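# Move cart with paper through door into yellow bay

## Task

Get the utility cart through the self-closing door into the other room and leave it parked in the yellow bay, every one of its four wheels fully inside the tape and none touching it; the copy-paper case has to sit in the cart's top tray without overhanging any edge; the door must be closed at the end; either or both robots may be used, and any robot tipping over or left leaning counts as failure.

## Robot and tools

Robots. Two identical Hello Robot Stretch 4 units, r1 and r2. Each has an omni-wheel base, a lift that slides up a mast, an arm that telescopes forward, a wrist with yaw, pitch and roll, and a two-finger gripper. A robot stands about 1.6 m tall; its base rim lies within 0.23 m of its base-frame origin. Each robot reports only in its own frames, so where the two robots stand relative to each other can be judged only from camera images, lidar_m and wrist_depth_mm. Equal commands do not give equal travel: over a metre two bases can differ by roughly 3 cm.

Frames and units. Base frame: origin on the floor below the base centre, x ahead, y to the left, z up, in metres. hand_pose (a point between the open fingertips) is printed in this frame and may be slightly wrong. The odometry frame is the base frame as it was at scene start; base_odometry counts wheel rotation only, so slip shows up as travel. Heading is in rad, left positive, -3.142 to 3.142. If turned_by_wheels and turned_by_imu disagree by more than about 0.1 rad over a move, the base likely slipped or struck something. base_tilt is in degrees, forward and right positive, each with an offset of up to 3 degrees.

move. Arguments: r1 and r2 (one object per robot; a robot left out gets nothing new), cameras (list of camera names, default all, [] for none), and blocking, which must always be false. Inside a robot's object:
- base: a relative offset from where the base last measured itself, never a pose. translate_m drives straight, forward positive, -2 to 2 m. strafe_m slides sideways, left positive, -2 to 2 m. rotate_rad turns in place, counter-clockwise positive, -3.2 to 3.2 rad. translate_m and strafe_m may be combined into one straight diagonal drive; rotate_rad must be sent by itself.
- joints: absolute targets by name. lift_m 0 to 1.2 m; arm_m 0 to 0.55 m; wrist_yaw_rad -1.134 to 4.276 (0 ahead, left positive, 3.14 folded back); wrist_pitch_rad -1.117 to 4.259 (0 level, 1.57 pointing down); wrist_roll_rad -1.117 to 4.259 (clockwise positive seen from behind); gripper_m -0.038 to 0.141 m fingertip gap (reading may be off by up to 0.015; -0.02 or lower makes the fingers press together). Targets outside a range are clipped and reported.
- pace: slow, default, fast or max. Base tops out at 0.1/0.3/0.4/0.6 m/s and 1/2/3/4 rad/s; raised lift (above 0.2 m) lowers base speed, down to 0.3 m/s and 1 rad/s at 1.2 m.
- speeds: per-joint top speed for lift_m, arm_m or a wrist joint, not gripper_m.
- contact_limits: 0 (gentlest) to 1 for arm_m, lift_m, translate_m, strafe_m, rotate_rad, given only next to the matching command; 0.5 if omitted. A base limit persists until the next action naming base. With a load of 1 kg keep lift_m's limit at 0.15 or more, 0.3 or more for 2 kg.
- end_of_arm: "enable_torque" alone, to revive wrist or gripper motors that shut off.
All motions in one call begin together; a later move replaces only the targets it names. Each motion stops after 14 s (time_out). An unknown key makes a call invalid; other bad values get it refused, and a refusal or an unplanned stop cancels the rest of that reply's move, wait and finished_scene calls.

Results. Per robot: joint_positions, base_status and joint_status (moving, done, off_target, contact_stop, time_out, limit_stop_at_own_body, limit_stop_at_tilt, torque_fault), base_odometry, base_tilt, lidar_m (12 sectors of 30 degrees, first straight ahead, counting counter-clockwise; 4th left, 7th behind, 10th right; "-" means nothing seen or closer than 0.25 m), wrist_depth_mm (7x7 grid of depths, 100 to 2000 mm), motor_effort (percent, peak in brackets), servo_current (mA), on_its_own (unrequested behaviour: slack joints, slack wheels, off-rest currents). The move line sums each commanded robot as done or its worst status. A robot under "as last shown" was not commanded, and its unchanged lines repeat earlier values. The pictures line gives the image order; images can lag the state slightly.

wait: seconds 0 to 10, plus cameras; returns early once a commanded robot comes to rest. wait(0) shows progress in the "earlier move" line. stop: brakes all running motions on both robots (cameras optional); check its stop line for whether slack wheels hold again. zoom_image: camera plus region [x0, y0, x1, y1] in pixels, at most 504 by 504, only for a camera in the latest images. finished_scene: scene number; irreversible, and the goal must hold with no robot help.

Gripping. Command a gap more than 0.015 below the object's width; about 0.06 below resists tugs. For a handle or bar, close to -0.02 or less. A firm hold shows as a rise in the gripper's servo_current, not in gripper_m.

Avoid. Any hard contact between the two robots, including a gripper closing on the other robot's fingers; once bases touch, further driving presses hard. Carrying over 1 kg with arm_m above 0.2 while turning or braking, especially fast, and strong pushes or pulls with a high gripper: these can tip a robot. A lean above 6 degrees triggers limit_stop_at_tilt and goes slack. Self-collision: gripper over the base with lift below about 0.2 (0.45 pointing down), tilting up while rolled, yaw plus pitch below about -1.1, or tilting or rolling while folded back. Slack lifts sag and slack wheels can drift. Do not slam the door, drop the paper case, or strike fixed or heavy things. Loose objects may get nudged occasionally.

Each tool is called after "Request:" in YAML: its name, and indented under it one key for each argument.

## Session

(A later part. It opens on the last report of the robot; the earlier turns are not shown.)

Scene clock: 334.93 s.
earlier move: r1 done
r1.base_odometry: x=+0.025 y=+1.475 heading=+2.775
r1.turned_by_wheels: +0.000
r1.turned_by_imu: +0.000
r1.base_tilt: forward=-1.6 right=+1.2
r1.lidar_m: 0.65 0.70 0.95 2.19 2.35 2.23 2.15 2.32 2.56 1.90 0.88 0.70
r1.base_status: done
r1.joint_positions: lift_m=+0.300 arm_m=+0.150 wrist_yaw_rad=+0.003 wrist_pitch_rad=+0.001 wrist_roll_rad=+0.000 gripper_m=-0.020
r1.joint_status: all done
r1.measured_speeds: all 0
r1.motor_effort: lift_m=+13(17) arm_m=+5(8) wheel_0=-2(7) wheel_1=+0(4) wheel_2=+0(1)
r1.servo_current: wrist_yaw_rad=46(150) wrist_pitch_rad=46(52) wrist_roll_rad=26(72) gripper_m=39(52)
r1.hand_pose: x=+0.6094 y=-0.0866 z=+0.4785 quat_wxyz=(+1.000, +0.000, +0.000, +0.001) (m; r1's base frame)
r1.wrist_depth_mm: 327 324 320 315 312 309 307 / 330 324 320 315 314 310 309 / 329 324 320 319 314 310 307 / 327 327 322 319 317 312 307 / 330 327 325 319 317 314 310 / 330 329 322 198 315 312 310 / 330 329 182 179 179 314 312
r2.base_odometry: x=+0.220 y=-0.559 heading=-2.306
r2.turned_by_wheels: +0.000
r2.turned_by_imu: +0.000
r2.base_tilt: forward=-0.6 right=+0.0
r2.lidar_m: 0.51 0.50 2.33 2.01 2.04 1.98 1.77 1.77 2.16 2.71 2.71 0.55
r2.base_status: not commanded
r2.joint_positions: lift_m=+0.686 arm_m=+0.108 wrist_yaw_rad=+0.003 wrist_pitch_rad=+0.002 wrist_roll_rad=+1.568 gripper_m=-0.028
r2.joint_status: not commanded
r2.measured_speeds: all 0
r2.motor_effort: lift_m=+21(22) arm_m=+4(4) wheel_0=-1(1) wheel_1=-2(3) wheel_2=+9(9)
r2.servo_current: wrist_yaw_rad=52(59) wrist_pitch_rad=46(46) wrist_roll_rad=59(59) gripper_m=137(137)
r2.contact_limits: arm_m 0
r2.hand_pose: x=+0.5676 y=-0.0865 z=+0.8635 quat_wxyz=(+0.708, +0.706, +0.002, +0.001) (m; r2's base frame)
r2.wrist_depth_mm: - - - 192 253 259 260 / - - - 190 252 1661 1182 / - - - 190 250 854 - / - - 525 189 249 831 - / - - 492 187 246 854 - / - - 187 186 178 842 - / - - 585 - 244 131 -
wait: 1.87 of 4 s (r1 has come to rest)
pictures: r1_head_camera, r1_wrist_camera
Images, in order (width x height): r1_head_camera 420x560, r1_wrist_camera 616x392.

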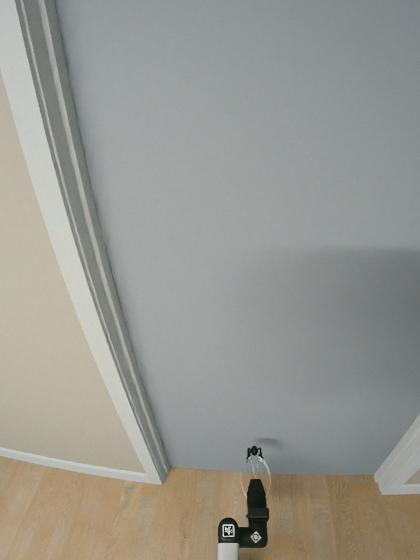

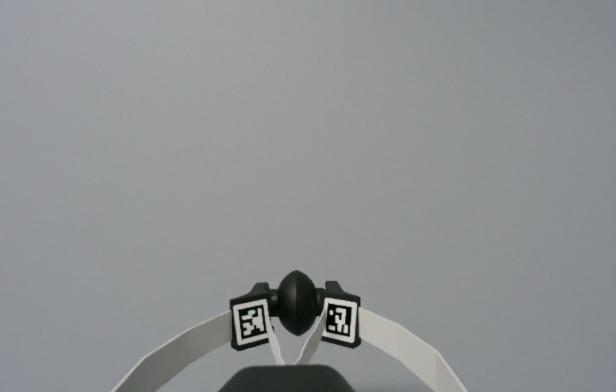

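Request:
move:
  blocking: false
  r1: {"base":{"rotate_rad":-0.05},"joints":{"lift_m":0.15}}
  cameras: []

Request:
wait:
  seconds: 2
  cameras: []

Request:
move:
  blocking: false
  r1: {"base":{"strafe_m":-0.36}}
  cameras: []

Request:
wait:
  seconds: 3
  cameras: ["r1_head_camera","r1_wrist_camera"]

Scene clock: 343.80 s.
move: r1 moving
r1.base_odometry: x=+0.025 y=+1.475 heading=+2.725
r1.turned_by_wheels: -0.050
r1.turned_by_imu: -0.051
r1.base_tilt: forward=-1.6 right=+1.3
r1.lidar_m: 0.66 0.69 0.89 2.19 2.31 2.22 2.17 2.32 2.62 2.22 0.90 0.70
r1.base_status: rotate_rad moving
r1.joint_positions: lift_m=+0.263 arm_m=+0.150 wrist_yaw_rad=+0.002 wrist_pitch_rad=+0.001 wrist_roll_rad=+0.000 gripper_m=-0.020
r1.joint_status: lift_m moving
r1.measured_speeds: translate_m=+0.000 strafe_m=+0.000 rotate_rad=+0.000 lift_m=-0.146 arm_m=+0.000 wrist_yaw_rad=+0.000 wrist_pitch_rad=+0.000 wrist_roll_rad=+0.000
r1.motor_effort: lift_m=+12(13) arm_m=+4(5) wheel_0=+2(5) wheel_1=-1(5) wheel_2=+0(6)
r1.servo_current: wrist_yaw_rad=59(72) wrist_pitch_rad=46(46) wrist_roll_rad=59(59) gripper_m=46(52)
r1.hand_pose: x=+0.6094 y=-0.0868 z=+0.4406 quat_wxyz=(+1.000, +0.000, +0.000, +0.001) (m; r1's base frame)
r1.wrist_depth_mm: 320 320 319 319 315 315 315 / 322 322 320 320 317 317 317 / 322 322 320 320 319 319 319 / 322 324 322 319 320 319 317 / 324 325 324 320 319 319 317 / 324 324 322 200 320 319 320 / 329 324 184 180 178 320 319
r2: as last shown
r2.turned_by_imu: +0.001
r2.base_tilt: forward=-0.7 right=+0.1
r2.lidar_m: 0.50 0.51 2.31 2.03 2.02 2.02 1.76 1.81 2.18 2.67 2.72 0.55
r2.motor_effort: lift_m=+21(21) arm_m=+3(4) wheel_0=+0(1) wheel_1=-2(3) wheel_2=+8(9)
r2.servo_current: wrist_yaw_rad=59(59) wrist_pitch_rad=33(46) wrist_roll_rad=33(59) gripper_m=124(137)
r2.contact_limits: arm_m 0
r2.wrist_depth_mm: - - - 192 252 260 260 / - - - 191 252 1661 1182 / - - - 190 250 854 - / - - 517 189 249 842 - / - - 484 187 247 854 - / - - 187 187 178 842 - / - - 585 - 245 131 -
pictures: none
No camera images: "cameras" was empty.

Scene clock: 345.00 s.
earlier move: r1 done
r1.base_odometry: x=+0.025 y=+1.475 heading=+2.725
r1.turned_by_wheels: +0.000
r1.turned_by_imu: +0.000
r1.base_tilt: forward=-1.6 right=+1.3
r1.lidar_m: 0.68 0.69 0.92 2.17 2.31 2.24 2.17 2.31 2.60 2.24 0.91 0.70
r1.base_status: done
r1.joint_positions: lift_m=+0.151 arm_m=+0.150 wrist_yaw_rad=+0.002 wrist_pitch_rad=+0.001 wrist_roll_rad=+0.000 gripper_m=-0.020
r1.joint_status: all done
r1.measured_speeds: all 0
r1.motor_effort: lift_m=+13(14) arm_m=+4(5) wheel_0=+3(5) wheel_1=+0(5) wheel_2=+0(6)
r1.servo_current: wrist_yaw_rad=65(72) wrist_pitch_rad=39(52) wrist_roll_rad=46(65) gripper_m=46(52)
r1.hand_pose: x=+0.6094 y=-0.0868 z=+0.3285 quat_wxyz=(+1.000, +0.000, +0.000, +0.001) (m; r1's base frame)
r1.wrist_depth_mm: 322 320 319 319 319 317 315 / 322 320 320 319 317 317 314 / 322 320 320 320 319 317 317 / 325 324 322 319 320 317 317 / 324 324 322 320 320 319 319 / 327 324 322 198 320 320 319 / 327 327 184 179 178 320 319
r2.base_odometry: x=+0.220 y=-0.559 heading=-2.306
r2.turned_by_wheels: +0.000
r2.turned_by_imu: +0.000
r2.base_tilt: forward=-0.6 right=+0.0
r2.lidar_m: 0.51 0.52 2.31 2.00 2.03 2.01 1.77 1.79 2.16 2.69 2.71 0.56
r2.base_status: not commanded
r2.joint_positions: lift_m=+0.686 arm_m=+0.108 wrist_yaw_rad=+0.003 wrist_pitch_rad=+0.002 wrist_roll_rad=+1.568 gripper_m=-0.028
r2.joint_status: not commanded
r2.measured_speeds: all 0
r2.motor_effort: lift_m=+21(22) arm_m=+4(4) wheel_0=-1(1) wheel_1=-2(3) wheel_2=+9(9)
r2.servo_current: wrist_yaw_rad=52(59) wrist_pitch_rad=46(46) wrist_roll_rad=46(59) gripper_m=130(137)
r2.contact_limits: arm_m 0
r2.hand_pose: x=+0.5676 y=-0.0865 z=+0.8635 quat_wxyz=(+0.708, +0.706, +0.002, +0.001) (m; r2's base frame)
r2.wrist_depth_mm: - - - 191 254 259 259 / - - - 191 251 1661 1160 / - - - 190 250 854 - / - - 521 189 249 854 - / - - 484 189 247 842 - / - - 187 186 178 854 - / - - 585 - 245 131 -
wait: 1.20 of 2 s (r1 has come to rest)
pictures: none
No camera images: "cameras" was empty.

Scene clock: 345.50 s.
move: r1 moving
r1.base_odometry: x=+0.040 y=+1.508 heading=+2.725
r1.turned_by_wheels: +0.000
r1.turned_by_imu: +0.000
r1.base_tilt: forward=-1.6 right=+1.2
r1.lidar_m: 0.68 0.71 0.88 2.23 2.36 2.25 2.16 2.32 2.56 2.21 0.85 0.70
r1.base_status: strafe_m moving
r1.joint_positions: lift_m=+0.151 arm_m=+0.150 wrist_yaw_rad=+0.002 wrist_pitch_rad=+0.001 wrist_roll_rad=+0.000 gripper_m=-0.020
r1.joint_status: not commanded
r1.measured_speeds: translate_m=+0.000 strafe_m=-0.139 rotate_rad=-0.002 lift_m=+0.000 arm_m=+0.000 wrist_yaw_rad=+0.000 wrist_pitch_rad=+0.000 wrist_roll_rad=+0.000
r1.motor_effort: lift_m=+12(13) arm_m=+4(5) wheel_0=+11(11) wheel_1=-5(9) wheel_2=+0(1)
r1.servo_current: wrist_yaw_rad=39(65) wrist_pitch_rad=39(46) wrist_roll_rad=52(59) gripper_m=46(46)
r1.hand_pose: x=+0.6094 y=-0.0868 z=+0.3285 quat_wxyz=(+1.000, +0.000, +0.000, +0.001) (m; r1's base frame)
r1.wrist_depth_mm: 322 319 319 315 314 312 310 / 324 319 320 317 315 312 310 / 325 320 320 317 315 312 312 / 325 324 320 320 315 315 312 / 325 324 319 319 317 312 312 / 327 325 324 200 317 317 314 / 329 325 184 179 179 315 314
r2: as last shown
r2.base_tilt: forward=-0.7 right=+0.1
r2.lidar_m: 0.50 0.50 2.31 2.00 2.03 2.00 1.75 1.78 2.16 2.68 2.68 0.56
r2.motor_effort: lift_m=+21(22) arm_m=+4(4) wheel_0=+0(1) wheel_1=-2(3) wheel_2=+8(9)
r2.servo_current: wrist_yaw_rad=39(52) wrist_pitch_rad=39(46) wrist_roll_rad=52(52) gripper_m=130(130)
r2.contact_limits: arm_m 0
r2.wrist_depth_mm: - - - 192 253 259 262 / - - - 191 251 1708 1160 / - - - 190 249 842 - / - - 521 189 249 866 - / - - 492 188 247 842 - / - - 187 187 178 842 - / - - 591 - 245 131 -
pictures: none
No camera images: "cameras" was empty.

Scene clock: 347.53 s.
earlier move: r1 done
r1.base_odometry: x=+0.171 y=+1.804 heading=+2.725
r1.turned_by_wheels: +0.000
r1.turned_by_imu: -0.001
r1.base_tilt: forward=-1.6 right=+1.3
r1.lidar_m: 0.65 0.69 0.91 2.54 2.66 2.27 2.17 2.32 2.24 2.17 0.84 0.67
r1.base_status: done
r1.joint_positions: lift_m=+0.150 arm_m=+0.150 wrist_yaw_rad=+0.002 wrist_pitch_rad=+0.001 wrist_roll_rad=+0.000 gripper_m=-0.020
r1.joint_status: not commanded
r1.measured_speeds: all 0
r1.motor_effort: lift_m=+13(13) arm_m=+4(5) wheel_0=+1(11) wheel_1=+0(10) wheel_2=+0(2)
r1.servo_current: wrist_yaw_rad=65(78) wrist_pitch_rad=52(52) wrist_roll_rad=39(59) gripper_m=39(46)
r1.hand_pose: x=+0.6094 y=-0.0868 z=+0.3284 quat_wxyz=(+1.000, +0.000, +0.000, +0.001) (m; r1's base frame)
r1.wrist_depth_mm: 315 312 309 309 306 303 303 / 314 312 309 307 307 304 303 / 312 314 310 309 309 304 303 / 314 314 312 310 309 306 304 / 317 314 314 310 307 307 304 / 317 314 312 200 309 309 306 / 319 317 314 183 178 309 307
r2.base_odometry: x=+0.220 y=-0.559 heading=-2.306
r2.turned_by_wheels: +0.000
r2.turned_by_imu: +0.000
r2.base_tilt: forward=-0.7 right=+0.0
r2.lidar_m: 0.50 0.53 2.32 2.00 2.04 2.02 1.77 1.80 2.15 2.68 2.71 0.55
r2.base_status: not commanded
r2.joint_positions: lift_m=+0.686 arm_m=+0.108 wrist_yaw_rad=+0.003 wrist_pitch_rad=+0.002 wrist_roll_rad=+1.568 gripper_m=-0.028
r2.joint_status: not commanded
r2.measured_speeds: all 0
r2.motor_effort: lift_m=+21(22) arm_m=+3(4) wheel_0=+0(1) wheel_1=-3(3) wheel_2=+8(9)
r2.servo_current: wrist_yaw_rad=46(59) wrist_pitch_rad=39(46) wrist_roll_rad=46(65) gripper_m=137(137)
r2.contact_limits: arm_m 0
r2.hand_pose: x=+0.5676 y=-0.0865 z=+0.8635 quat_wxyz=(+0.708, +0.706, +0.002, +0.001) (m; r2's base frame)
r2.wrist_depth_mm: - - - 193 253 259 260 / - - - 191 252 1708 1182 / - - - 190 250 854 - / - - 521 189 248 854 - / - - 496 188 247 831 - / - - 187 187 178 831 - / - - 585 - 245 131 -
wait: 2.03 of 3 s (r1 has come to rest)
pictures: r1_head_camera, r1_wrist_camera
Images, in order (width x height): r1_head_camera 420x560, r1_wrist_camera 616x392.

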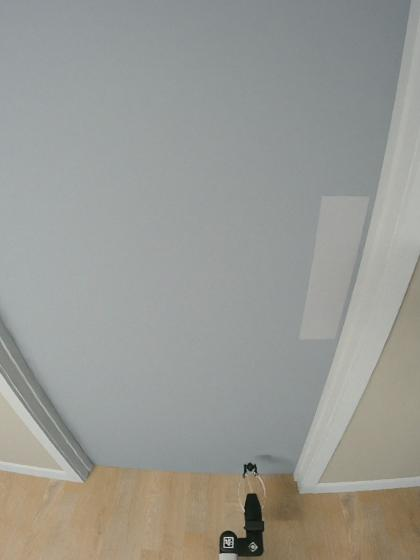

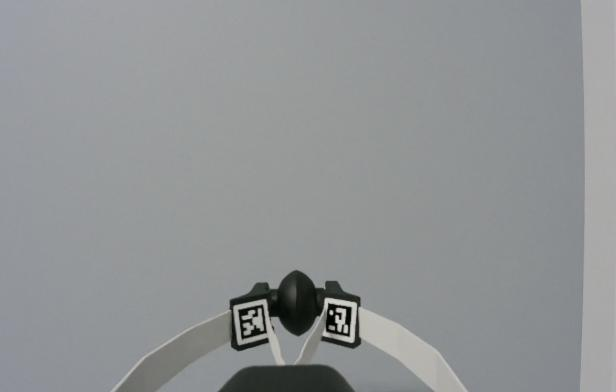

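Request:
move:
  blocking: false
  r1: {"base":{"strafe_m":-0.1}}
  cameras: []

Request:
wait:
  seconds: 2
  cameras: []

Request:
move:
  blocking: false
  r1: {"base":{"translate_m":0.4},"pace":"slow","contact_limits":{"translate_m":1}}
  cameras: []

Request:
wait:
  seconds: 5
  cameras: ["r1_head_camera","r1_wrist_camera","r2_head_camera"]

Scene clock: 352.80 s.
move: r1 moving
r1.base_odometry: x=+0.185 y=+1.837 heading=+2.725
r1.turned_by_wheels: +0.000
r1.turned_by_imu: +0.000
r1.base_tilt: forward=-1.6 right=+1.3
r1.lidar_m: 0.67 0.70 0.95 2.60 2.72 2.27 2.17 2.30 2.20 2.13 0.85 0.63
r1.base_status: strafe_m moving
r1.joint_positions: lift_m=+0.150 arm_m=+0.150 wrist_yaw_rad=+0.002 wrist_pitch_rad=+0.001 wrist_roll_rad=+0.000 gripper_m=-0.020
r1.joint_status: not commanded
r1.measured_speeds: translate_m=-0.001 strafe_m=-0.141 rotate_rad=+0.004 lift_m=+0.000 arm_m=+0.000 wrist_yaw_rad=+0.000 wrist_pitch_rad=+0.000 wrist_roll_rad=+0.000
r1.motor_effort: lift_m=+13(13) arm_m=+4(4) wheel_0=+10(11) wheel_1=-7(9) wheel_2=+1(1)
r1.servo_current: wrist_yaw_rad=65(65) wrist_pitch_rad=39(52) wrist_roll_rad=46(65) gripper_m=46(46)
r1.hand_pose: x=+0.6094 y=-0.0868 z=+0.3284 quat_wxyz=(+1.000, +0.000, +0.000, +0.001) (m; r1's base frame)
r1.wrist_depth_mm: 310 312 306 307 301 301 291 / 314 314 309 307 304 300 297 / 312 312 310 307 304 303 294 / 317 314 312 307 306 301 301 / 317 317 312 309 307 303 303 / 317 317 312 199 307 306 303 / 320 317 312 183 179 304 294
r2: as last shown
r2.turned_by_imu: +0.001
r2.base_tilt: forward=-0.7 right=+0.1
r2.lidar_m: 0.49 0.53 2.31 2.00 2.04 1.99 1.78 1.79 2.18 2.71 2.72 0.55
r2.motor_effort: lift_m=+21(21) arm_m=+4(4) wheel_0=-1(1) wheel_1=-2(3) wheel_2=+8(9)
r2.servo_current: wrist_yaw_rad=46(59) wrist_pitch_rad=39(46) wrist_roll_rad=46(52) gripper_m=137(137)
r2.contact_limits: arm_m 0
r2.wrist_depth_mm: - - - 192 254 260 259 / - - - 191 251 1708 1160 / - - - 190 251 842 - / - - 521 189 248 842 - / - - 492 187 247 842 - / - - 187 186 178 842 - / - - 580 - 244 131 -
pictures: none
No camera images: "cameras" was empty.

Scene clock: 353.77 s.
earlier move: r1 done
r1.base_odometry: x=+0.211 y=+1.895 heading=+2.725
r1.turned_by_wheels: +0.000
r1.turned_by_imu: +0.000
r1.base_tilt: forward=-1.6 right=+1.3
r1.lidar_m: 0.64 0.70 0.98 2.63 2.80 2.24 2.18 2.31 2.12 2.08 0.83 0.59
r1.base_status: done
r1.joint_positions: lift_m=+0.150 arm_m=+0.150 wrist_yaw_rad=+0.002 wrist_pitch_rad=+0.001 wrist_roll_rad=+0.000 gripper_m=-0.020
r1.joint_status: not commanded
r1.measured_speeds: all 0
r1.motor_effort: lift_m=+13(13) arm_m=+4(5) wheel_0=+0(11) wheel_1=+0(9) wheel_2=+0(1)
r1.servo_current: wrist_yaw_rad=39(65) wrist_pitch_rad=39(52) wrist_roll_rad=65(65) gripper_m=46(46)
r1.hand_pose: x=+0.6094 y=-0.0868 z=+0.3284 quat_wxyz=(+1.000, +0.000, +0.000, +0.001) (m; r1's base frame)
r1.wrist_depth_mm: 310 307 306 304 303 267 - / 312 310 304 306 306 271 225 / 310 310 309 306 304 271 228 / 314 310 309 307 303 273 224 / 314 312 310 309 307 273 224 / 314 314 309 199 304 273 228 / 317 312 309 183 179 258 -
r2.base_odometry: x=+0.220 y=-0.559 heading=-2.306
r2.turned_by_wheels: +0.000
r2.turned_by_imu: +0.000
r2.base_tilt: forward=-0.6 right=+0.1
r2.lidar_m: 0.51 0.53 2.32 2.04 2.04 2.02 1.78 1.78 2.16 2.70 2.72 0.55
r2.base_status: not commanded
r2.joint_positions: lift_m=+0.686 arm_m=+0.108 wrist_yaw_rad=+0.003 wrist_pitch_rad=+0.002 wrist_roll_rad=+1.568 gripper_m=-0.028
r2.joint_status: not commanded
r2.measured_speeds: all 0
r2.motor_effort: lift_m=+21(21) arm_m=+4(4) wheel_0=-1(1) wheel_1=-2(3) wheel_2=+8(9)
r2.servo_current: wrist_yaw_rad=39(59) wrist_pitch_rad=39(46) wrist_roll_rad=46(59) gripper_m=130(137)
r2.contact_limits: arm_m 0
r2.hand_pose: x=+0.5676 y=-0.0865 z=+0.8635 quat_wxyz=(+0.708, +0.706, +0.002, +0.001) (m; r2's base frame)
r2.wrist_depth_mm: - - - 192 253 259 259 / - - - 190 251 1708 1160 / - - - 190 249 854 - / - - 521 189 248 854 - / - - 488 187 248 842 - / - - 187 187 179 831 - / - - 585 - 246 131 -
wait: 0.97 of 2 s (r1 has come to rest)
pictures: none
No camera images: "cameras" was empty.

Scene clock: 354.27 s.
move: r1 moving
r1.base_odometry: x=+0.200 y=+1.900 heading=+2.725
r1.turned_by_wheels: +0.000
r1.turned_by_imu: +0.000
r1.base_tilt: forward=-1.6 right=+1.3
r1.lidar_m: 0.64 0.69 0.98 2.58 2.77 2.27 2.19 2.29 2.12 2.06 0.82 0.60
r1.base_status: translate_m moving
r1.joint_positions: lift_m=+0.150 arm_m=+0.150 wrist_yaw_rad=+0.002 wrist_pitch_rad=+0.001 wrist_roll_rad=+0.000 gripper_m=-0.020
r1.joint_status: not commanded
r1.measured_speeds: translate_m=+0.048 strafe_m=+0.000 rotate_rad=+0.000 lift_m=+0.000 arm_m=+0.000 wrist_yaw_rad=+0.000 wrist_pitch_rad=+0.000 wrist_roll_rad=+0.000
r1.motor_effort: lift_m=+13(13) arm_m=+4(4) wheel_0=+7(7) wheel_1=+4(6) wheel_2=-6(6)
r1.servo_current: wrist_yaw_rad=46(46) wrist_pitch_rad=46(46) wrist_roll_rad=33(59) gripper_m=39(46)
r1.contact_limits: translate_m 1
r1.hand_pose: x=+0.6094 y=-0.0868 z=+0.3284 quat_wxyz=(+1.000, +0.000, +0.000, +0.001) (m; r1's base frame)
r1.wrist_depth_mm: 298 298 294 294 294 270 212 / 300 298 296 294 291 270 213 / 300 298 297 294 293 273 215 / 301 300 297 297 296 274 216 / 301 301 298 296 293 273 216 / 303 301 298 199 296 273 215 / 304 300 298 180 178 259 215
r2: as last shown
r2.base_tilt: forward=-0.7 right=+0.1
r2.lidar_m: 0.50 0.53 2.33 2.01 2.01 1.99 1.76 1.79 2.17 2.70 2.73 0.53
r2.motor_effort: lift_m=+21(22) arm_m=+4(4) wheel_0=-1(1) wheel_1=-2(3) wheel_2=+8(9)
r2.servo_current: wrist_yaw_rad=46(52) wrist_pitch_rad=39(46) wrist_roll_rad=46(52) gripper_m=130(130)
r2.contact_limits: arm_m 0
r2.wrist_depth_mm: - - - 192 253 259 260 / - - - 191 251 1756 1182 / - - - 189 250 842 - / - - 521 188 249 842 - / - - 488 188 247 842 - / - - 187 187 178 842 - / - - 585 - 244 131 -
pictures: none
No camera images: "cameras" was empty.

Scene clock: 359.03 s.
earlier move: r1 done
r1.base_odometry: x=-0.154 y=+2.057 heading=+2.725
r1.turned_by_wheels: -0.001
r1.turned_by_imu: +0.000
r1.base_tilt: forward=-1.6 right=+1.3
r1.lidar_m: 0.52 0.53 0.60 0.91 2.73 2.65 2.56 2.75 2.14 0.75 0.28 0.29
r1.base_status: done
r1.joint_positions: lift_m=+0.150 arm_m=+0.150 wrist_yaw_rad=-0.006 wrist_pitch_rad=+0.001 wrist_roll_rad=+0.000 gripper_m=-0.020
r1.joint_status: not commanded
r1.measured_speeds: all 0
r1.motor_effort: lift_m=+13(13) arm_m=+7(11) wheel_0=+5(16) wheel_1=+4(12) wheel_2=-12(22)
r1.servo_current: wrist_yaw_rad=46(78) wrist_pitch_rad=46(52) wrist_roll_rad=52(65) gripper_m=46(52)
r1.contact_limits: translate_m 1
r1.hand_pose: x=+0.6085 y=-0.0891 z=+0.3284 quat_wxyz=(+1.000, +0.000, +0.000, -0.003) (m; r1's base frame)
r1.wrist_depth_mm: 187 200 217 236 254 - - / 187 200 216 236 254 - - / 188 200 218 236 254 - - / 189 200 219 236 259 - - / 189 202 217 239 259 - - / 186 202 210 200 256 1160 1160 / 187 195 215 180 170 788 820
r2.base_odometry: x=+0.220 y=-0.559 heading=-2.306
r2.turned_by_wheels: +0.000
r2.turned_by_imu: +0.001
r2.base_tilt: forward=-0.7 right=+0.0
r2.lidar_m: 0.51 0.53 2.29 2.03 2.03 2.02 1.76 1.76 2.14 2.68 2.71 0.52
r2.base_status: not commanded
r2.joint_positions: lift_m=+0.686 arm_m=+0.108 wrist_yaw_rad=+0.003 wrist_pitch_rad=+0.002 wrist_roll_rad=+1.568 gripper_m=-0.028
r2.joint_status: not commanded
r2.measured_speeds: all 0
r2.motor_effort: lift_m=+21(22) arm_m=+4(4) wheel_0=+0(1) wheel_1=-2(3) wheel_2=+8(9)
r2.servo_current: wrist_yaw_rad=39(65) wrist_pitch_rad=39(46) wrist_roll_rad=46(59) gripper_m=137(137)
r2.contact_limits: arm_m 0
r2.hand_pose: x=+0.5676 y=-0.0865 z=+0.8635 quat_wxyz=(+0.708, +0.706, +0.002, +0.001) (m; r2's base frame)
r2.wrist_depth_mm: - - - 192 253 258 259 / - - - 191 252 1708 1182 / - - - 190 250 854 - / - - 517 189 249 842 - / - - 488 187 247 842 - / - - 187 187 177 842 - / - - 585 - 245 131 -
wait: 4.77 of 5 s (r1 has come to rest)
pictures: r1_head_camera, r1_wrist_camera, r2_head_camera
Images, in order (width x height): r1_head_camera 420x560, r1_wrist_camera 616x392, r2_head_camera 420x560.

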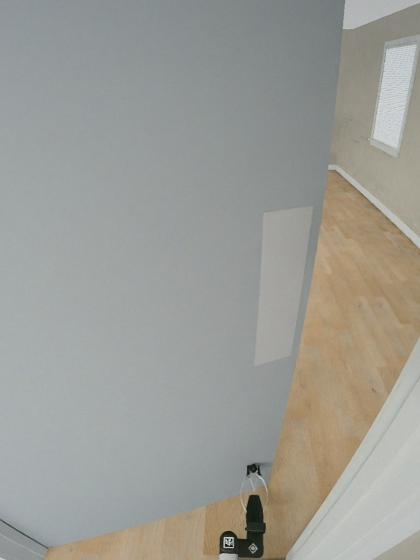

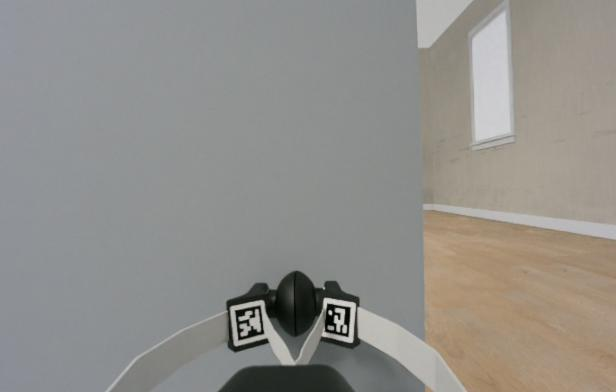

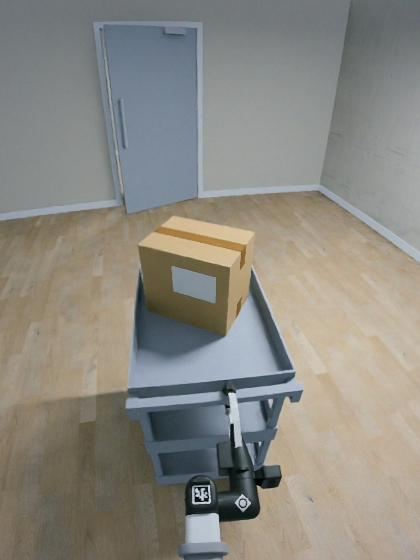

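Request:
move:
  blocking: false
  r1: {"base":{"strafe_m":0.3},"pace":"slow","contact_limits":{"strafe_m":0.8}}
  cameras: []

Request:
wait:
  seconds: 4
  cameras: []

Request:
move:
  blocking: false
  r1: {"base":{"translate_m":0.3},"pace":"slow","contact_limits":{"translate_m":1}}
  cameras: []

Request:
wait:
  seconds: 4
  cameras: ["r1_head_camera","r1_head_left_camera","r1_wrist_camera","r2_head_camera"]

Scene clock: 369.23 s.
move: r1 moving
r1.base_odometry: x=-0.160 y=+2.044 heading=+2.724
r1.turned_by_wheels: -0.001
r1.turned_by_imu: -0.002
r1.base_tilt: forward=-1.6 right=+1.3
r1.lidar_m: 0.53 0.51 0.58 0.91 2.77 2.69 2.56 2.74 2.18 0.78 0.31 0.32
r1.base_status: strafe_m moving
r1.joint_positions: lift_m=+0.150 arm_m=+0.150 wrist_yaw_rad=-0.009 wrist_pitch_rad=+0.001 wrist_roll_rad=+0.000 gripper_m=-0.020
r1.joint_status: not commanded
r1.measured_speeds: translate_m=+0.001 strafe_m=+0.056 rotate_rad=-0.007 lift_m=+0.000 arm_m=+0.000 wrist_yaw_rad=-0.021 wrist_pitch_rad=+0.000 wrist_roll_rad=+0.000
r1.motor_effort: lift_m=+13(13) arm_m=+7(7) wheel_0=-10(10) wheel_1=+8(8) wheel_2=-11(11)
r1.servo_current: wrist_yaw_rad=59(65) wrist_pitch_rad=39(46) wrist_roll_rad=46(52) gripper_m=39(46)
r1.contact_limits: strafe_m 0.8
r1.hand_pose: x=+0.6082 y=-0.0899 z=+0.3284 quat_wxyz=(+1.000, +0.000, +0.000, -0.004) (m; r1's base frame)
r1.wrist_depth_mm: 183 197 213 232 256 - - / 182 198 214 233 256 - - / 183 196 214 234 253 - - / 185 197 215 234 256 - - / 185 197 214 234 254 - - / 183 197 211 200 246 1182 1138 / 185 193 179 187 246 798 820
r2: as last shown
r2.base_tilt: forward=-0.7 right=+0.1
r2.lidar_m: 0.50 0.53 2.29 2.01 2.04 2.02 1.77 1.79 2.15 2.70 2.73 0.54
r2.motor_effort: lift_m=+21(21) arm_m=+4(4) wheel_0=+0(1) wheel_1=-2(3) wheel_2=+9(9)
r2.servo_current: wrist_yaw_rad=59(59) wrist_pitch_rad=39(46) wrist_roll_rad=39(59) gripper_m=130(137)
r2.contact_limits: arm_m 0
r2.wrist_depth_mm: - - - 192 253 259 259 / - - - 191 251 1708 1182 / - - - 190 250 854 - / - - 521 189 249 854 - / - - 488 187 247 831 - / - - 187 187 178 831 - / - - 585 - 244 131 -
pictures: none
No camera images: "cameras" was empty.

Scene clock: 372.87 s.
earlier move: r1 done
r1.base_odometry: x=-0.276 y=+1.783 heading=+2.721
r1.turned_by_wheels: -0.003
r1.turned_by_imu: -0.010
r1.base_tilt: forward=-1.6 right=+1.3
r1.lidar_m: 0.46 0.46 0.48 0.91 2.45 2.69 2.58 2.73 2.47 0.84 0.55 0.64
r1.base_status: done
r1.joint_positions: lift_m=+0.150 arm_m=+0.150 wrist_yaw_rad=-0.027 wrist_pitch_rad=+0.001 wrist_roll_rad=+0.000 gripper_m=-0.020
r1.joint_status: not commanded
r1.measured_speeds: all 0
r1.on_its_own: wrist_yaw_rad is at rest, and its servo_current (182 mA) is outside its rest range (0 to 104 mA)
r1.motor_effort: lift_m=+13(13) arm_m=+7(7) wheel_0=-21(25) wheel_1=-4(8) wheel_2=-25(26)
r1.servo_current: wrist_yaw_rad=182(189) wrist_pitch_rad=46(52) wrist_roll_rad=52(65) gripper_m=39(52)
r1.contact_limits: strafe_m 0.8
r1.hand_pose: x=+0.6066 y=-0.0951 z=+0.3284 quat_wxyz=(+1.000, +0.000, +0.000, -0.013) (m; r1's base frame)
r1.wrist_depth_mm: 153 173 191 216 251 298 355 / 153 170 191 216 250 296 357 / 156 171 194 216 249 296 355 / 154 173 191 216 250 297 357 / 154 171 191 217 250 297 357 / 153 170 188 183 182 298 357 / 156 168 144 177 174 276 -
r2.base_odometry: x=+0.220 y=-0.559 heading=-2.306
r2.turned_by_wheels: +0.000
r2.turned_by_imu: +0.001
r2.base_tilt: forward=-0.7 right=+0.1
r2.lidar_m: 0.52 0.54 2.30 2.01 2.04 2.02 1.77 1.79 2.15 2.70 2.72 0.54
r2.base_status: not commanded
r2.joint_positions: lift_m=+0.686 arm_m=+0.108 wrist_yaw_rad=+0.003 wrist_pitch_rad=+0.002 wrist_roll_rad=+1.568 gripper_m=-0.028
r2.joint_status: not commanded
r2.measured_speeds: all 0
r2.motor_effort: lift_m=+21(22) arm_m=+4(4) wheel_0=+0(1) wheel_1=-2(3) wheel_2=+8(9)
r2.servo_current: wrist_yaw_rad=46(65) wrist_pitch_rad=39(46) wrist_roll_rad=46(65) gripper_m=124(137)
r2.contact_limits: arm_m 0
r2.hand_pose: x=+0.5676 y=-0.0865 z=+0.8635 quat_wxyz=(+0.708, +0.706, +0.002, +0.001) (m; r2's base frame)
r2.wrist_depth_mm: - - - 192 253 258 259 / - - - 191 251 1708 1182 / - - - 190 250 866 - / - - 521 189 249 854 - / - - 488 188 247 842 - / - - 187 187 178 842 - / - - 585 - 245 131 -
wait: 3.63 of 4 s (r1 has come to rest)
pictures: none
No camera images: "cameras" was empty.

Scene clock: 373.37 s.
move: r1 moving
r1.base_odometry: x=-0.287 y=+1.788 heading=+2.718
r1.turned_by_wheels: -0.003
r1.turned_by_imu: -0.004
r1.base_tilt: forward=-1.6 right=+1.3
r1.lidar_m: 0.47 0.45 0.50 0.83 2.45 2.67 2.59 2.72 2.45 0.80 0.51 0.62
r1.base_status: translate_m moving
r1.joint_positions: lift_m=+0.150 arm_m=+0.150 wrist_yaw_rad=-0.027 wrist_pitch_rad=+0.001 wrist_roll_rad=+0.000 gripper_m=-0.020
r1.joint_status: not commanded
r1.measured_speeds: translate_m=+0.048 strafe_m=+0.000 rotate_rad=+0.001 lift_m=+0.000 arm_m=+0.000 wrist_yaw_rad=+0.000 wrist_pitch_rad=+0.000 wrist_roll_rad=+0.000
r1.motor_effort: lift_m=+13(13) arm_m=+7(7) wheel_0=-11(19) wheel_1=-2(5) wheel_2=-30(31)
r1.servo_current: wrist_yaw_rad=169(182) wrist_pitch_rad=39(46) wrist_roll_rad=52(52) gripper_m=39(52)
r1.contact_limits: translate_m 1
r1.hand_pose: x=+0.6066 y=-0.0951 z=+0.3284 quat_wxyz=(+1.000, +0.000, +0.000, -0.013) (m; r1's base frame)
r1.wrist_depth_mm: 157 175 194 222 257 306 373 / 154 172 193 220 257 307 373 / 157 173 194 221 256 306 370 / 155 173 194 221 256 307 359 / 155 173 195 220 256 307 370 / 154 172 190 191 181 307 373 / 159 170 148 177 263 282 373
r2: as last shown
r2.turned_by_imu: +0.000
r2.base_tilt: forward=-0.7 right=+0.0
r2.lidar_m: 0.49 0.52 2.29 2.00 2.02 1.99 1.78 1.77 2.18 2.68 2.70 0.56
r2.motor_effort: lift_m=+21(21) arm_m=+4(4) wheel_0=+0(1) wheel_1=-2(3) wheel_2=+8(9)
r2.servo_current: wrist_yaw_rad=39(59) wrist_pitch_rad=39(39) wrist_roll_rad=46(52) gripper_m=130(137)
r2.contact_limits: arm_m 0
r2.wrist_depth_mm: - - - 192 253 259 259 / - - - 191 251 1708 1182 / - - - 190 251 854 - / - - 521 189 249 842 - / - - 488 187 247 842 - / - - 187 186 178 842 - / - - 591 - 245 130 -
pictures: none
No camera images: "cameras" was empty.

Scene clock: 377.13 s.
earlier move: r1 done
r1.base_odometry: x=-0.549 y=+1.906 heading=+2.719
r1.turned_by_wheels: +0.002
r1.turned_by_imu: -0.005
r1.base_tilt: forward=-1.6 right=+1.3
r1.lidar_m: 0.39 0.31 0.32 0.39 2.45 2.99 2.89 3.00 2.48 0.48 2.47 0.67
r1.base_status: done
r1.joint_positions: lift_m=+0.150 arm_m=+0.150 wrist_yaw_rad=-0.027 wrist_pitch_rad=+0.001 wrist_roll_rad=+0.000 gripper_m=-0.020
r1.joint_status: not commanded
r1.measured_speeds: all 0
r1.on_its_own: wrist_yaw_rad is at rest, and its servo_current (176 mA) is outside its rest range (0 to 104 mA)
r1.motor_effort: lift_m=+13(13) arm_m=+7(7) wheel_0=-5(19) wheel_1=+1(5) wheel_2=-17(31)
r1.servo_current: wrist_yaw_rad=176(202) wrist_pitch_rad=39(52) wrist_roll_rad=46(72) gripper_m=39(52)
r1.contact_limits: translate_m 1
r1.hand_pose: x=+0.6066 y=-0.0951 z=+0.3284 quat_wxyz=(+1.000, +0.000, +0.000, -0.013) (m; r1's base frame)
r1.wrist_depth_mm: 137 163 193 247 322 - - / 134 163 193 245 320 - - / 134 158 200 245 319 - - / 134 158 193 245 334 - - / 136 158 192 243 332 - - / 133 157 180 200 182 1160 1138 / 135 153 174 168 317 138 809
r2.base_odometry: x=+0.220 y=-0.559 heading=-2.306
r2.turned_by_wheels: +0.000
r2.turned_by_imu: +0.001
r2.base_tilt: forward=-0.7 right=+0.1
r2.lidar_m: 0.51 0.52 2.29 2.03 2.02 2.01 1.78 1.79 2.17 2.70 2.68 0.56
r2.base_status: not commanded
r2.joint_positions: lift_m=+0.686 arm_m=+0.108 wrist_yaw_rad=+0.003 wrist_pitch_rad=+0.002 wrist_roll_rad=+1.568 gripper_m=-0.028
r2.joint_status: not commanded
r2.measured_speeds: all 0
r2.motor_effort: lift_m=+21(22) arm_m=+4(4) wheel_0=+0(1) wheel_1=-3(3) wheel_2=+9(9)
r2.servo_current: wrist_yaw_rad=39(65) wrist_pitch_rad=46(46) wrist_roll_rad=52(59) gripper_m=130(137)
r2.contact_limits: arm_m 0
r2.hand_pose: x=+0.5676 y=-0.0865 z=+0.8635 quat_wxyz=(+0.708, +0.706, +0.002, +0.001) (m; r2's base frame)
r2.wrist_depth_mm: - - - 192 253 258 259 / - - - 191 251 1708 1182 / - - - 190 251 854 - / - - 517 189 248 842 - / - - 492 188 247 842 - / - - 187 187 178 831 - / - - 585 - 245 131 -
wait: 3.77 of 4 s (r1 has come to rest)
pictures: r1_head_camera, r1_head_left_camera, r1_wrist_camera, r2_head_camera
Images, in order (width x height): r1_head_camera 420x560, r1_head_left_camera 420x672, r1_wrist_camera 616x392, r2_head_camera 420x560.

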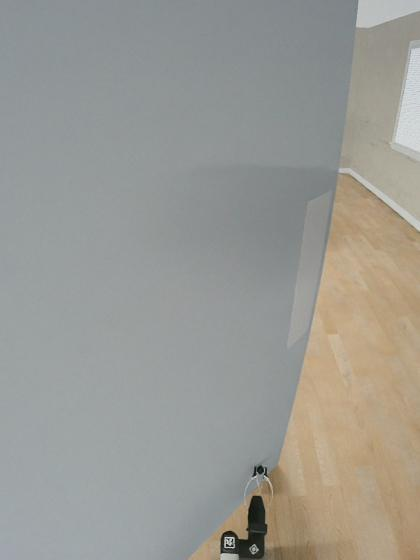

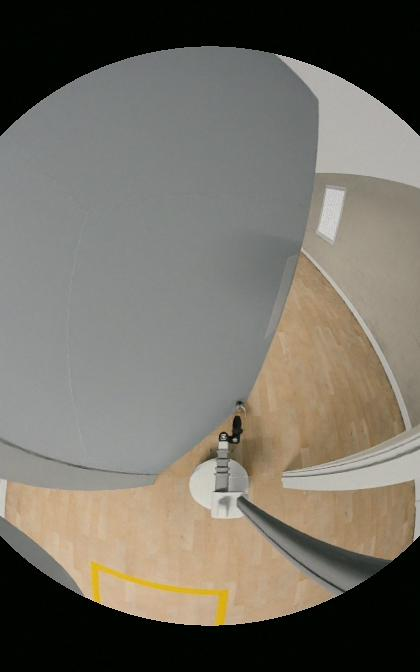

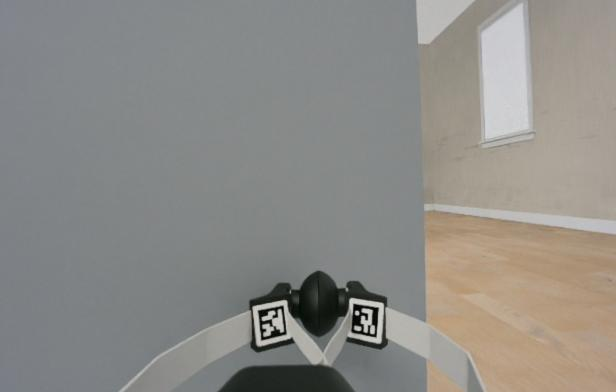

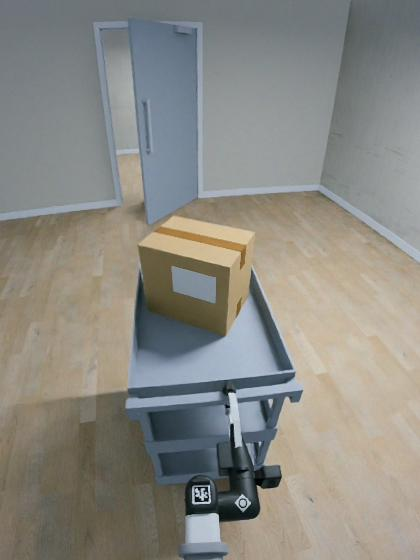

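Request:
move:
  blocking: false
  r1: {"base":{"translate_m":0.55},"pace":"slow","contact_limits":{"translate_m":1}}
  cameras: []

Request:
wait:
  seconds: 7
  cameras: ["r1_head_left_camera","r2_head_camera"]

Scene clock: 390.53 s.
move: r1 moving
r1.base_odometry: x=-0.561 y=+1.911 heading=+2.717
r1.turned_by_wheels: -0.002
r1.turned_by_imu: -0.003
r1.base_tilt: forward=-1.5 right=+1.3
r1.lidar_m: 0.39 0.31 0.31 0.39 2.46 2.98 2.89 3.02 2.49 0.48 2.48 0.70
r1.base_status: translate_m moving
r1.joint_positions: lift_m=+0.150 arm_m=+0.150 wrist_yaw_rad=-0.027 wrist_pitch_rad=+0.001 wrist_roll_rad=+0.000 gripper_m=-0.020
r1.joint_status: not commanded
r1.measured_speeds: translate_m=+0.048 strafe_m=+0.000 rotate_rad=-0.002 lift_m=+0.000 arm_m=+0.000 wrist_yaw_rad=+0.000 wrist_pitch_rad=+0.000 wrist_roll_rad=+0.000
r1.motor_effort: lift_m=+13(13) arm_m=+7(7) wheel_0=-4(6) wheel_1=+2(5) wheel_2=-22(23)
r1.servo_current: wrist_yaw_rad=182(189) wrist_pitch_rad=46(46) wrist_roll_rad=46(59) gripper_m=39(46)
r1.contact_limits: translate_m 1
r1.hand_pose: x=+0.6066 y=-0.0951 z=+0.3284 quat_wxyz=(+1.000, +0.000, +0.000, -0.013) (m; r1's base frame)
r1.wrist_depth_mm: 137 159 189 242 317 - - / 130 155 189 241 319 - - / 130 154 189 241 315 - - / 134 158 189 239 330 - - / 130 154 189 238 329 - - / 129 154 181 196 182 1182 1138 / 132 148 163 156 329 143 820
r2: as last shown
r2.turned_by_imu: +0.002
r2.base_tilt: forward=-0.6 right=+0.1
r2.lidar_m: 0.50 0.52 2.31 2.03 2.04 2.03 1.75 1.79 2.14 2.67 2.69 0.55
r2.motor_effort: lift_m=+21(21) arm_m=+4(4) wheel_0=-1(1) wheel_1=-3(3) wheel_2=+9(9)
r2.servo_current: wrist_yaw_rad=52(59) wrist_pitch_rad=39(46) wrist_roll_rad=46(59) gripper_m=137(137)
r2.contact_limits: arm_m 0
r2.wrist_depth_mm: - - - 192 252 259 259 / - - - 191 251 1661 1182 / - - - 190 250 854 - / - - 517 189 249 854 - / - - 488 187 246 842 - / - - 187 186 178 842 - / - - 591 - 244 131 -
pictures: none
No camera images: "cameras" was empty.

Scene clock: 396.80 s.
earlier move: r1 done
r1.base_odometry: x=-1.050 y=+2.132 heading=+2.719
r1.turned_by_wheels: +0.002
r1.turned_by_imu: -0.005
r1.base_tilt: forward=-1.6 right=+1.3
r1.lidar_m: 0.31 0.25 - 0.25 0.25 0.60 3.49 0.72 0.69 1.91 2.47 3.36
r1.base_status: done
r1.joint_positions: lift_m=+0.150 arm_m=+0.150 wrist_yaw_rad=-0.003 wrist_pitch_rad=+0.001 wrist_roll_rad=+0.000 gripper_m=-0.020
r1.joint_status: not commanded
r1.measured_speeds: all 0
r1.motor_effort: lift_m=+14(14) arm_m=+5(7) wheel_0=+0(9) wheel_1=+11(15) wheel_2=-7(24)
r1.servo_current: wrist_yaw_rad=52(189) wrist_pitch_rad=46(52) wrist_roll_rad=46(72) gripper_m=46(52)
r1.contact_limits: translate_m 1
r1.hand_pose: x=+0.6089 y=-0.0882 z=+0.3284 quat_wxyz=(+1.000, +0.000, +0.000, -0.001) (m; r1's base frame)
r1.wrist_depth_mm: - - - - - - - / - - - - - - - / - - - - - - - / - - - - - - - / - - - - - - - / 1308 1308 1138 192 1182 1205 1160 / 917 854 180 183 161 866 809
r2.base_odometry: x=+0.220 y=-0.559 heading=-2.306
r2.turned_by_wheels: +0.000
r2.turned_by_imu: +0.001
r2.base_tilt: forward=-0.7 right=+0.1
r2.lidar_m: 0.49 0.53 2.30 2.01 2.02 2.00 1.77 1.79 2.15 2.72 2.72 0.55
r2.base_status: not commanded
r2.joint_positions: lift_m=+0.686 arm_m=+0.108 wrist_yaw_rad=+0.003 wrist_pitch_rad=+0.002 wrist_roll_rad=+1.568 gripper_m=-0.028
r2.joint_status: not commanded
r2.measured_speeds: all 0
r2.motor_effort: lift_m=+21(22) arm_m=+4(4) wheel_0=+0(1) wheel_1=-2(3) wheel_2=+9(9)
r2.servo_current: wrist_yaw_rad=39(59) wrist_pitch_rad=39(52) wrist_roll_rad=52(65) gripper_m=130(143)
r2.contact_limits: arm_m 0
r2.hand_pose: x=+0.5676 y=-0.0865 z=+0.8635 quat_wxyz=(+0.708, +0.706, +0.002, +0.001) (m; r2's base frame)
r2.wrist_depth_mm: - - - 191 253 259 260 / - - - 191 251 1708 1182 / - - - 190 250 866 - / - - 521 189 248 854 - / - - 484 188 248 842 - / - - 187 187 178 831 - / - - 591 - 243 131 -
wait: 6.27 of 7 s (r1 has come to rest)
pictures: r1_head_left_camera, r2_head_camera
Images, in order (width x height): r1_head_left_camera 420x672, r2_head_camera 420x560.

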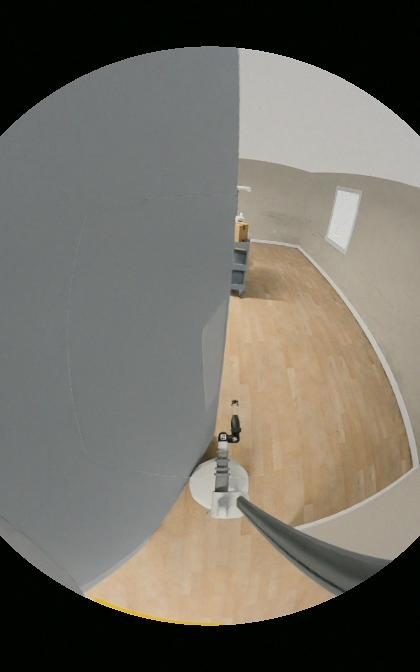

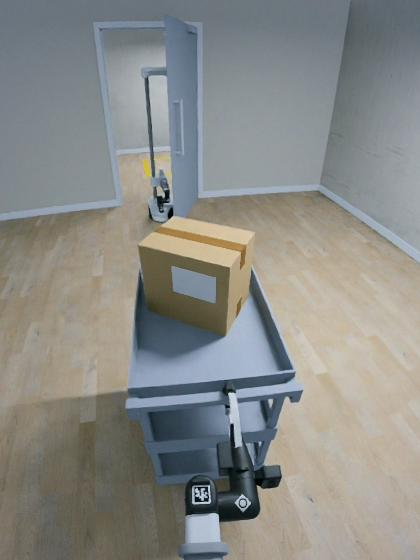

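Request:
move:
  blocking: false
  r1: {"base":{"strafe_m":0.42,"translate_m":0.06},"joints":{"arm_m":0.0},"pace":"slow","contact_limits":{"strafe_m":0.8,"translate_m":0.8}}
  cameras: []

Request:
wait:
  seconds: 7
  cameras: ["r1_head_left_camera","r2_head_camera"]

r1: "contact_limits": strafe_m and translate_m are given together and make one move, which takes one limit: state it under one of them only
Scene clock: 401.90 s.
r1.base_odometry: x=-1.050 y=+2.132 heading=+2.719
r1.turned_by_wheels: +0.000
r1.turned_by_imu: +0.000
r1.base_tilt: forward=-1.6 right=+1.2
r1.lidar_m: 0.31 0.25 - 0.25 0.27 0.58 3.49 0.73 0.70 1.95 2.48 3.38
r1.base_status: done
r1.joint_positions: lift_m=+0.150 arm_m=+0.150 wrist_yaw_rad=-0.003 wrist_pitch_rad=+0.001 wrist_roll_rad=+0.000 gripper_m=-0.020
r1.joint_status: not commanded
r1.measured_speeds: all 0
r1.motor_effort: lift_m=+14(14) arm_m=+5(7) wheel_0=+1(9) wheel_1=+10(15) wheel_2=-7(24)
r1.servo_current: wrist_yaw_rad=46(189) wrist_pitch_rad=39(52) wrist_roll_rad=39(72) gripper_m=39(52)
r1.contact_limits: translate_m 1
r1.hand_pose: x=+0.6089 y=-0.0882 z=+0.3284 quat_wxyz=(+1.000, +0.000, +0.000, -0.001) (m; r1's base frame)
r1.wrist_depth_mm: - - - - - - - / - - - - - - - / - - - - - - - / - - - - - - - / - - - - - - - / 1308 1281 1182 191 1205 1205 1160 / 904 866 180 183 161 854 831
r2.base_odometry: x=+0.220 y=-0.559 heading=-2.306
r2.turned_by_wheels: +0.000
r2.turned_by_imu: +0.001
r2.base_tilt: forward=-0.7 right=+0.1
r2.lidar_m: 0.51 0.53 2.32 2.02 2.03 2.00 1.77 1.77 2.15 2.69 2.73 0.54
r2.base_status: not commanded
r2.joint_positions: lift_m=+0.686 arm_m=+0.108 wrist_yaw_rad=+0.003 wrist_pitch_rad=+0.002 wrist_roll_rad=+1.568 gripper_m=-0.028
r2.joint_status: not commanded
r2.measured_speeds: all 0
r2.motor_effort: lift_m=+21(22) arm_m=+4(4) wheel_0=+0(1) wheel_1=-2(3) wheel_2=+8(9)
r2.servo_current: wrist_yaw_rad=46(59) wrist_pitch_rad=39(52) wrist_roll_rad=39(65) gripper_m=137(143)
r2.contact_limits: arm_m 0
r2.hand_pose: x=+0.5676 y=-0.0865 z=+0.8635 quat_wxyz=(+0.708, +0.706, +0.002, +0.001) (m; r2's base frame)
r2.wrist_depth_mm: - - - 193 254 260 260 / - - - 191 251 1708 1182 / - - - 190 250 854 - / - - 517 189 248 854 - / - - 492 188 246 842 - / - - 187 187 179 842 - / - - 580 - 245 131 -
pictures: none

not run: a call was refused earlier in this reply.

Request:
move:
  blocking: false
  r1: {"base":{"strafe_m":0.42,"translate_m":0.06},"joints":{"arm_m":0.0},"pace":"slow","contact_limits":{"strafe_m":0.8}}
  cameras: []

Request:
wait:
  seconds: 7
  cameras: ["r1_head_left_camera","r2_head_camera"]

Scene clock: 405.87 s.
move: r1 moving
r1.base_odometry: x=-1.058 y=+2.121 heading=+2.719
r1.turned_by_wheels: -0.001
r1.turned_by_imu: -0.001
r1.base_tilt: forward=-1.6 right=+1.3
r1.lidar_m: 0.32 0.25 - 0.25 0.25 0.60 3.49 0.73 0.72 1.93 2.49 3.38
r1.base_status: translate_m moving; strafe_m moving
r1.joint_positions: lift_m=+0.150 arm_m=+0.137 wrist_yaw_rad=-0.003 wrist_pitch_rad=+0.001 wrist_roll_rad=+0.000 gripper_m=-0.020
r1.joint_status: arm_m moving
r1.measured_speeds: translate_m=+0.007 strafe_m=+0.052 rotate_rad=+0.000 lift_m=+0.000 arm_m=-0.049 wrist_yaw_rad=+0.000 wrist_pitch_rad=+0.000 wrist_roll_rad=+0.000
r1.motor_effort: lift_m=+14(14) arm_m=-5(7) wheel_0=-17(17) wheel_1=+12(16) wheel_2=-5(8)
r1.servo_current: wrist_yaw_rad=46(65) wrist_pitch_rad=39(52) wrist_roll_rad=46(65) gripper_m=46(52)
r1.contact_limits: strafe_m 0.8
r1.hand_pose: x=+0.5965 y=-0.0882 z=+0.3284 quat_wxyz=(+1.000, +0.000, +0.000, -0.001) (m; r1's base frame)
r1.wrist_depth_mm: - - - - - - - / - - - - - - - / - - - - - - - / - - - - - - - / - - - - - - - / 1308 1336 1138 193 1205 1205 1138 / 904 854 180 183 161 866 831
r2.base_odometry: x=+0.220 y=-0.559 heading=-2.306
r2.turned_by_wheels: +0.000
r2.turned_by_imu: +0.001
r2.base_tilt: forward=-0.7 right=+0.1
r2.lidar_m: 0.49 0.53 2.33 2.01 2.02 2.04 1.77 1.78 2.17 2.68 2.71 0.54
r2.base_status: not commanded
r2.joint_positions: lift_m=+0.686 arm_m=+0.108 wrist_yaw_rad=+0.003 wrist_pitch_rad=+0.002 wrist_roll_rad=+1.568 gripper_m=-0.028
r2.joint_status: not commanded
r2.measured_speeds: all 0
r2.motor_effort: lift_m=+21(21) arm_m=+4(4) wheel_0=-1(1) wheel_1=-2(3) wheel_2=+9(9)
r2.servo_current: wrist_yaw_rad=59(59) wrist_pitch_rad=46(46) wrist_roll_rad=52(52) gripper_m=130(137)
r2.contact_limits: arm_m 0
r2.hand_pose: x=+0.5676 y=-0.0865 z=+0.8635 quat_wxyz=(+0.708, +0.706, +0.002, +0.001) (m; r2's base frame)
r2.wrist_depth_mm: - - - 192 254 260 259 / - - - 191 252 1756 1182 / - - - 190 249 854 - / - - 525 189 248 842 - / - - 492 188 247 842 - / - - 187 187 178 842 - / - - 591 - 245 131 -
pictures: none
No camera images: "cameras" was empty.

Scene clock: 410.83 s.
earlier move: r1 done
r1.base_odometry: x=-1.277 y=+1.775 heading=+2.720
r1.turned_by_wheels: +0.001
r1.turned_by_imu: +0.027
r1.base_tilt: forward=-1.6 right=+1.3
r1.lidar_m: 2.33 0.32 0.25 - 0.25 0.25 0.50 3.64 1.02 2.39 2.84 2.36
r1.base_status: done
r1.joint_positions: lift_m=+0.150 arm_m=+0.000 wrist_yaw_rad=-0.002 wrist_pitch_rad=+0.001 wrist_roll_rad=+0.000 gripper_m=-0.020
r1.joint_status: all done
r1.measured_speeds: all 0
r1.motor_effort: lift_m=+15(15) arm_m=-4(8) wheel_0=-29(33) wheel_1=+27(33) wheel_2=+4(8)
r1.servo_current: wrist_yaw_rad=65(72) wrist_pitch_rad=46(52) wrist_roll_rad=46(65) gripper_m=46(52)
r1.contact_limits: strafe_m 0.8
r1.hand_pose: x=+0.4591 y=-0.0881 z=+0.3283 quat_wxyz=(+1.000, +0.000, +0.000, -0.001) (m; r1's base frame)
r1.wrist_depth_mm: - - - - - - - / - - - - - - - / - - - - - - - / - - - - - - - / - - - - - - - / 1281 1281 1160 192 1205 1205 1182 / 917 854 180 183 161 866 854
r2.base_odometry: x=+0.220 y=-0.559 heading=-2.306
r2.turned_by_wheels: +0.000
r2.turned_by_imu: +0.001
r2.base_tilt: forward=-0.6 right=+0.1
r2.lidar_m: 0.51 0.51 2.27 2.00 2.02 2.00 1.78 1.79 2.18 2.70 2.72 0.54
r2.base_status: not commanded
r2.joint_positions: lift_m=+0.686 arm_m=+0.108 wrist_yaw_rad=+0.003 wrist_pitch_rad=+0.002 wrist_roll_rad=+1.568 gripper_m=-0.028
r2.joint_status: not commanded
r2.measured_speeds: all 0
r2.motor_effort: lift_m=+21(22) arm_m=+3(4) wheel_0=+0(1) wheel_1=-2(3) wheel_2=+8(9)
r2.servo_current: wrist_yaw_rad=52(65) wrist_pitch_rad=39(46) wrist_roll_rad=46(65) gripper_m=137(137)
r2.contact_limits: arm_m 0
r2.hand_pose: x=+0.5676 y=-0.0865 z=+0.8635 quat_wxyz=(+0.708, +0.706, +0.002, +0.001) (m; r2's base frame)
r2.wrist_depth_mm: - - - 191 253 260 259 / - - - 191 252 1661 1160 / - - - 189 251 854 - / - - 521 189 249 842 - / - - 492 188 247 842 - / - - 187 187 178 854 - / - - 585 - 244 131 -
wait: 4.97 of 7 s (r1 has come to rest)
pictures: r1_head_left_camera, r2_head_camera
Images, in order (width x height): r1_head_left_camera 420x672, r2_head_camera 420x560.

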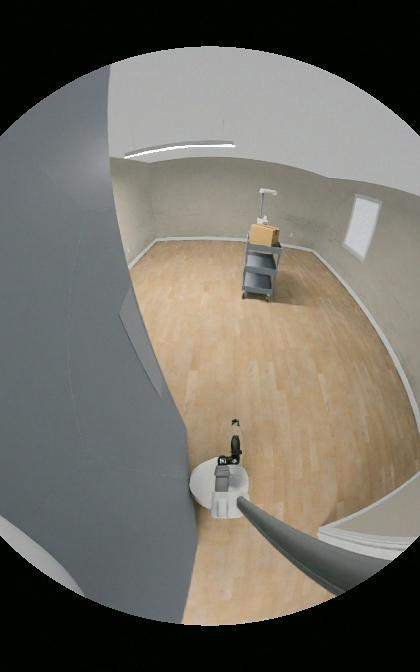

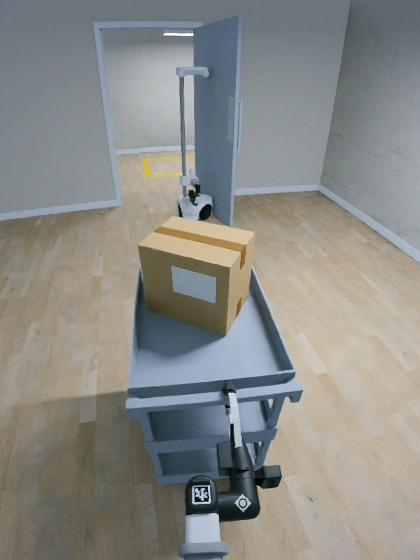

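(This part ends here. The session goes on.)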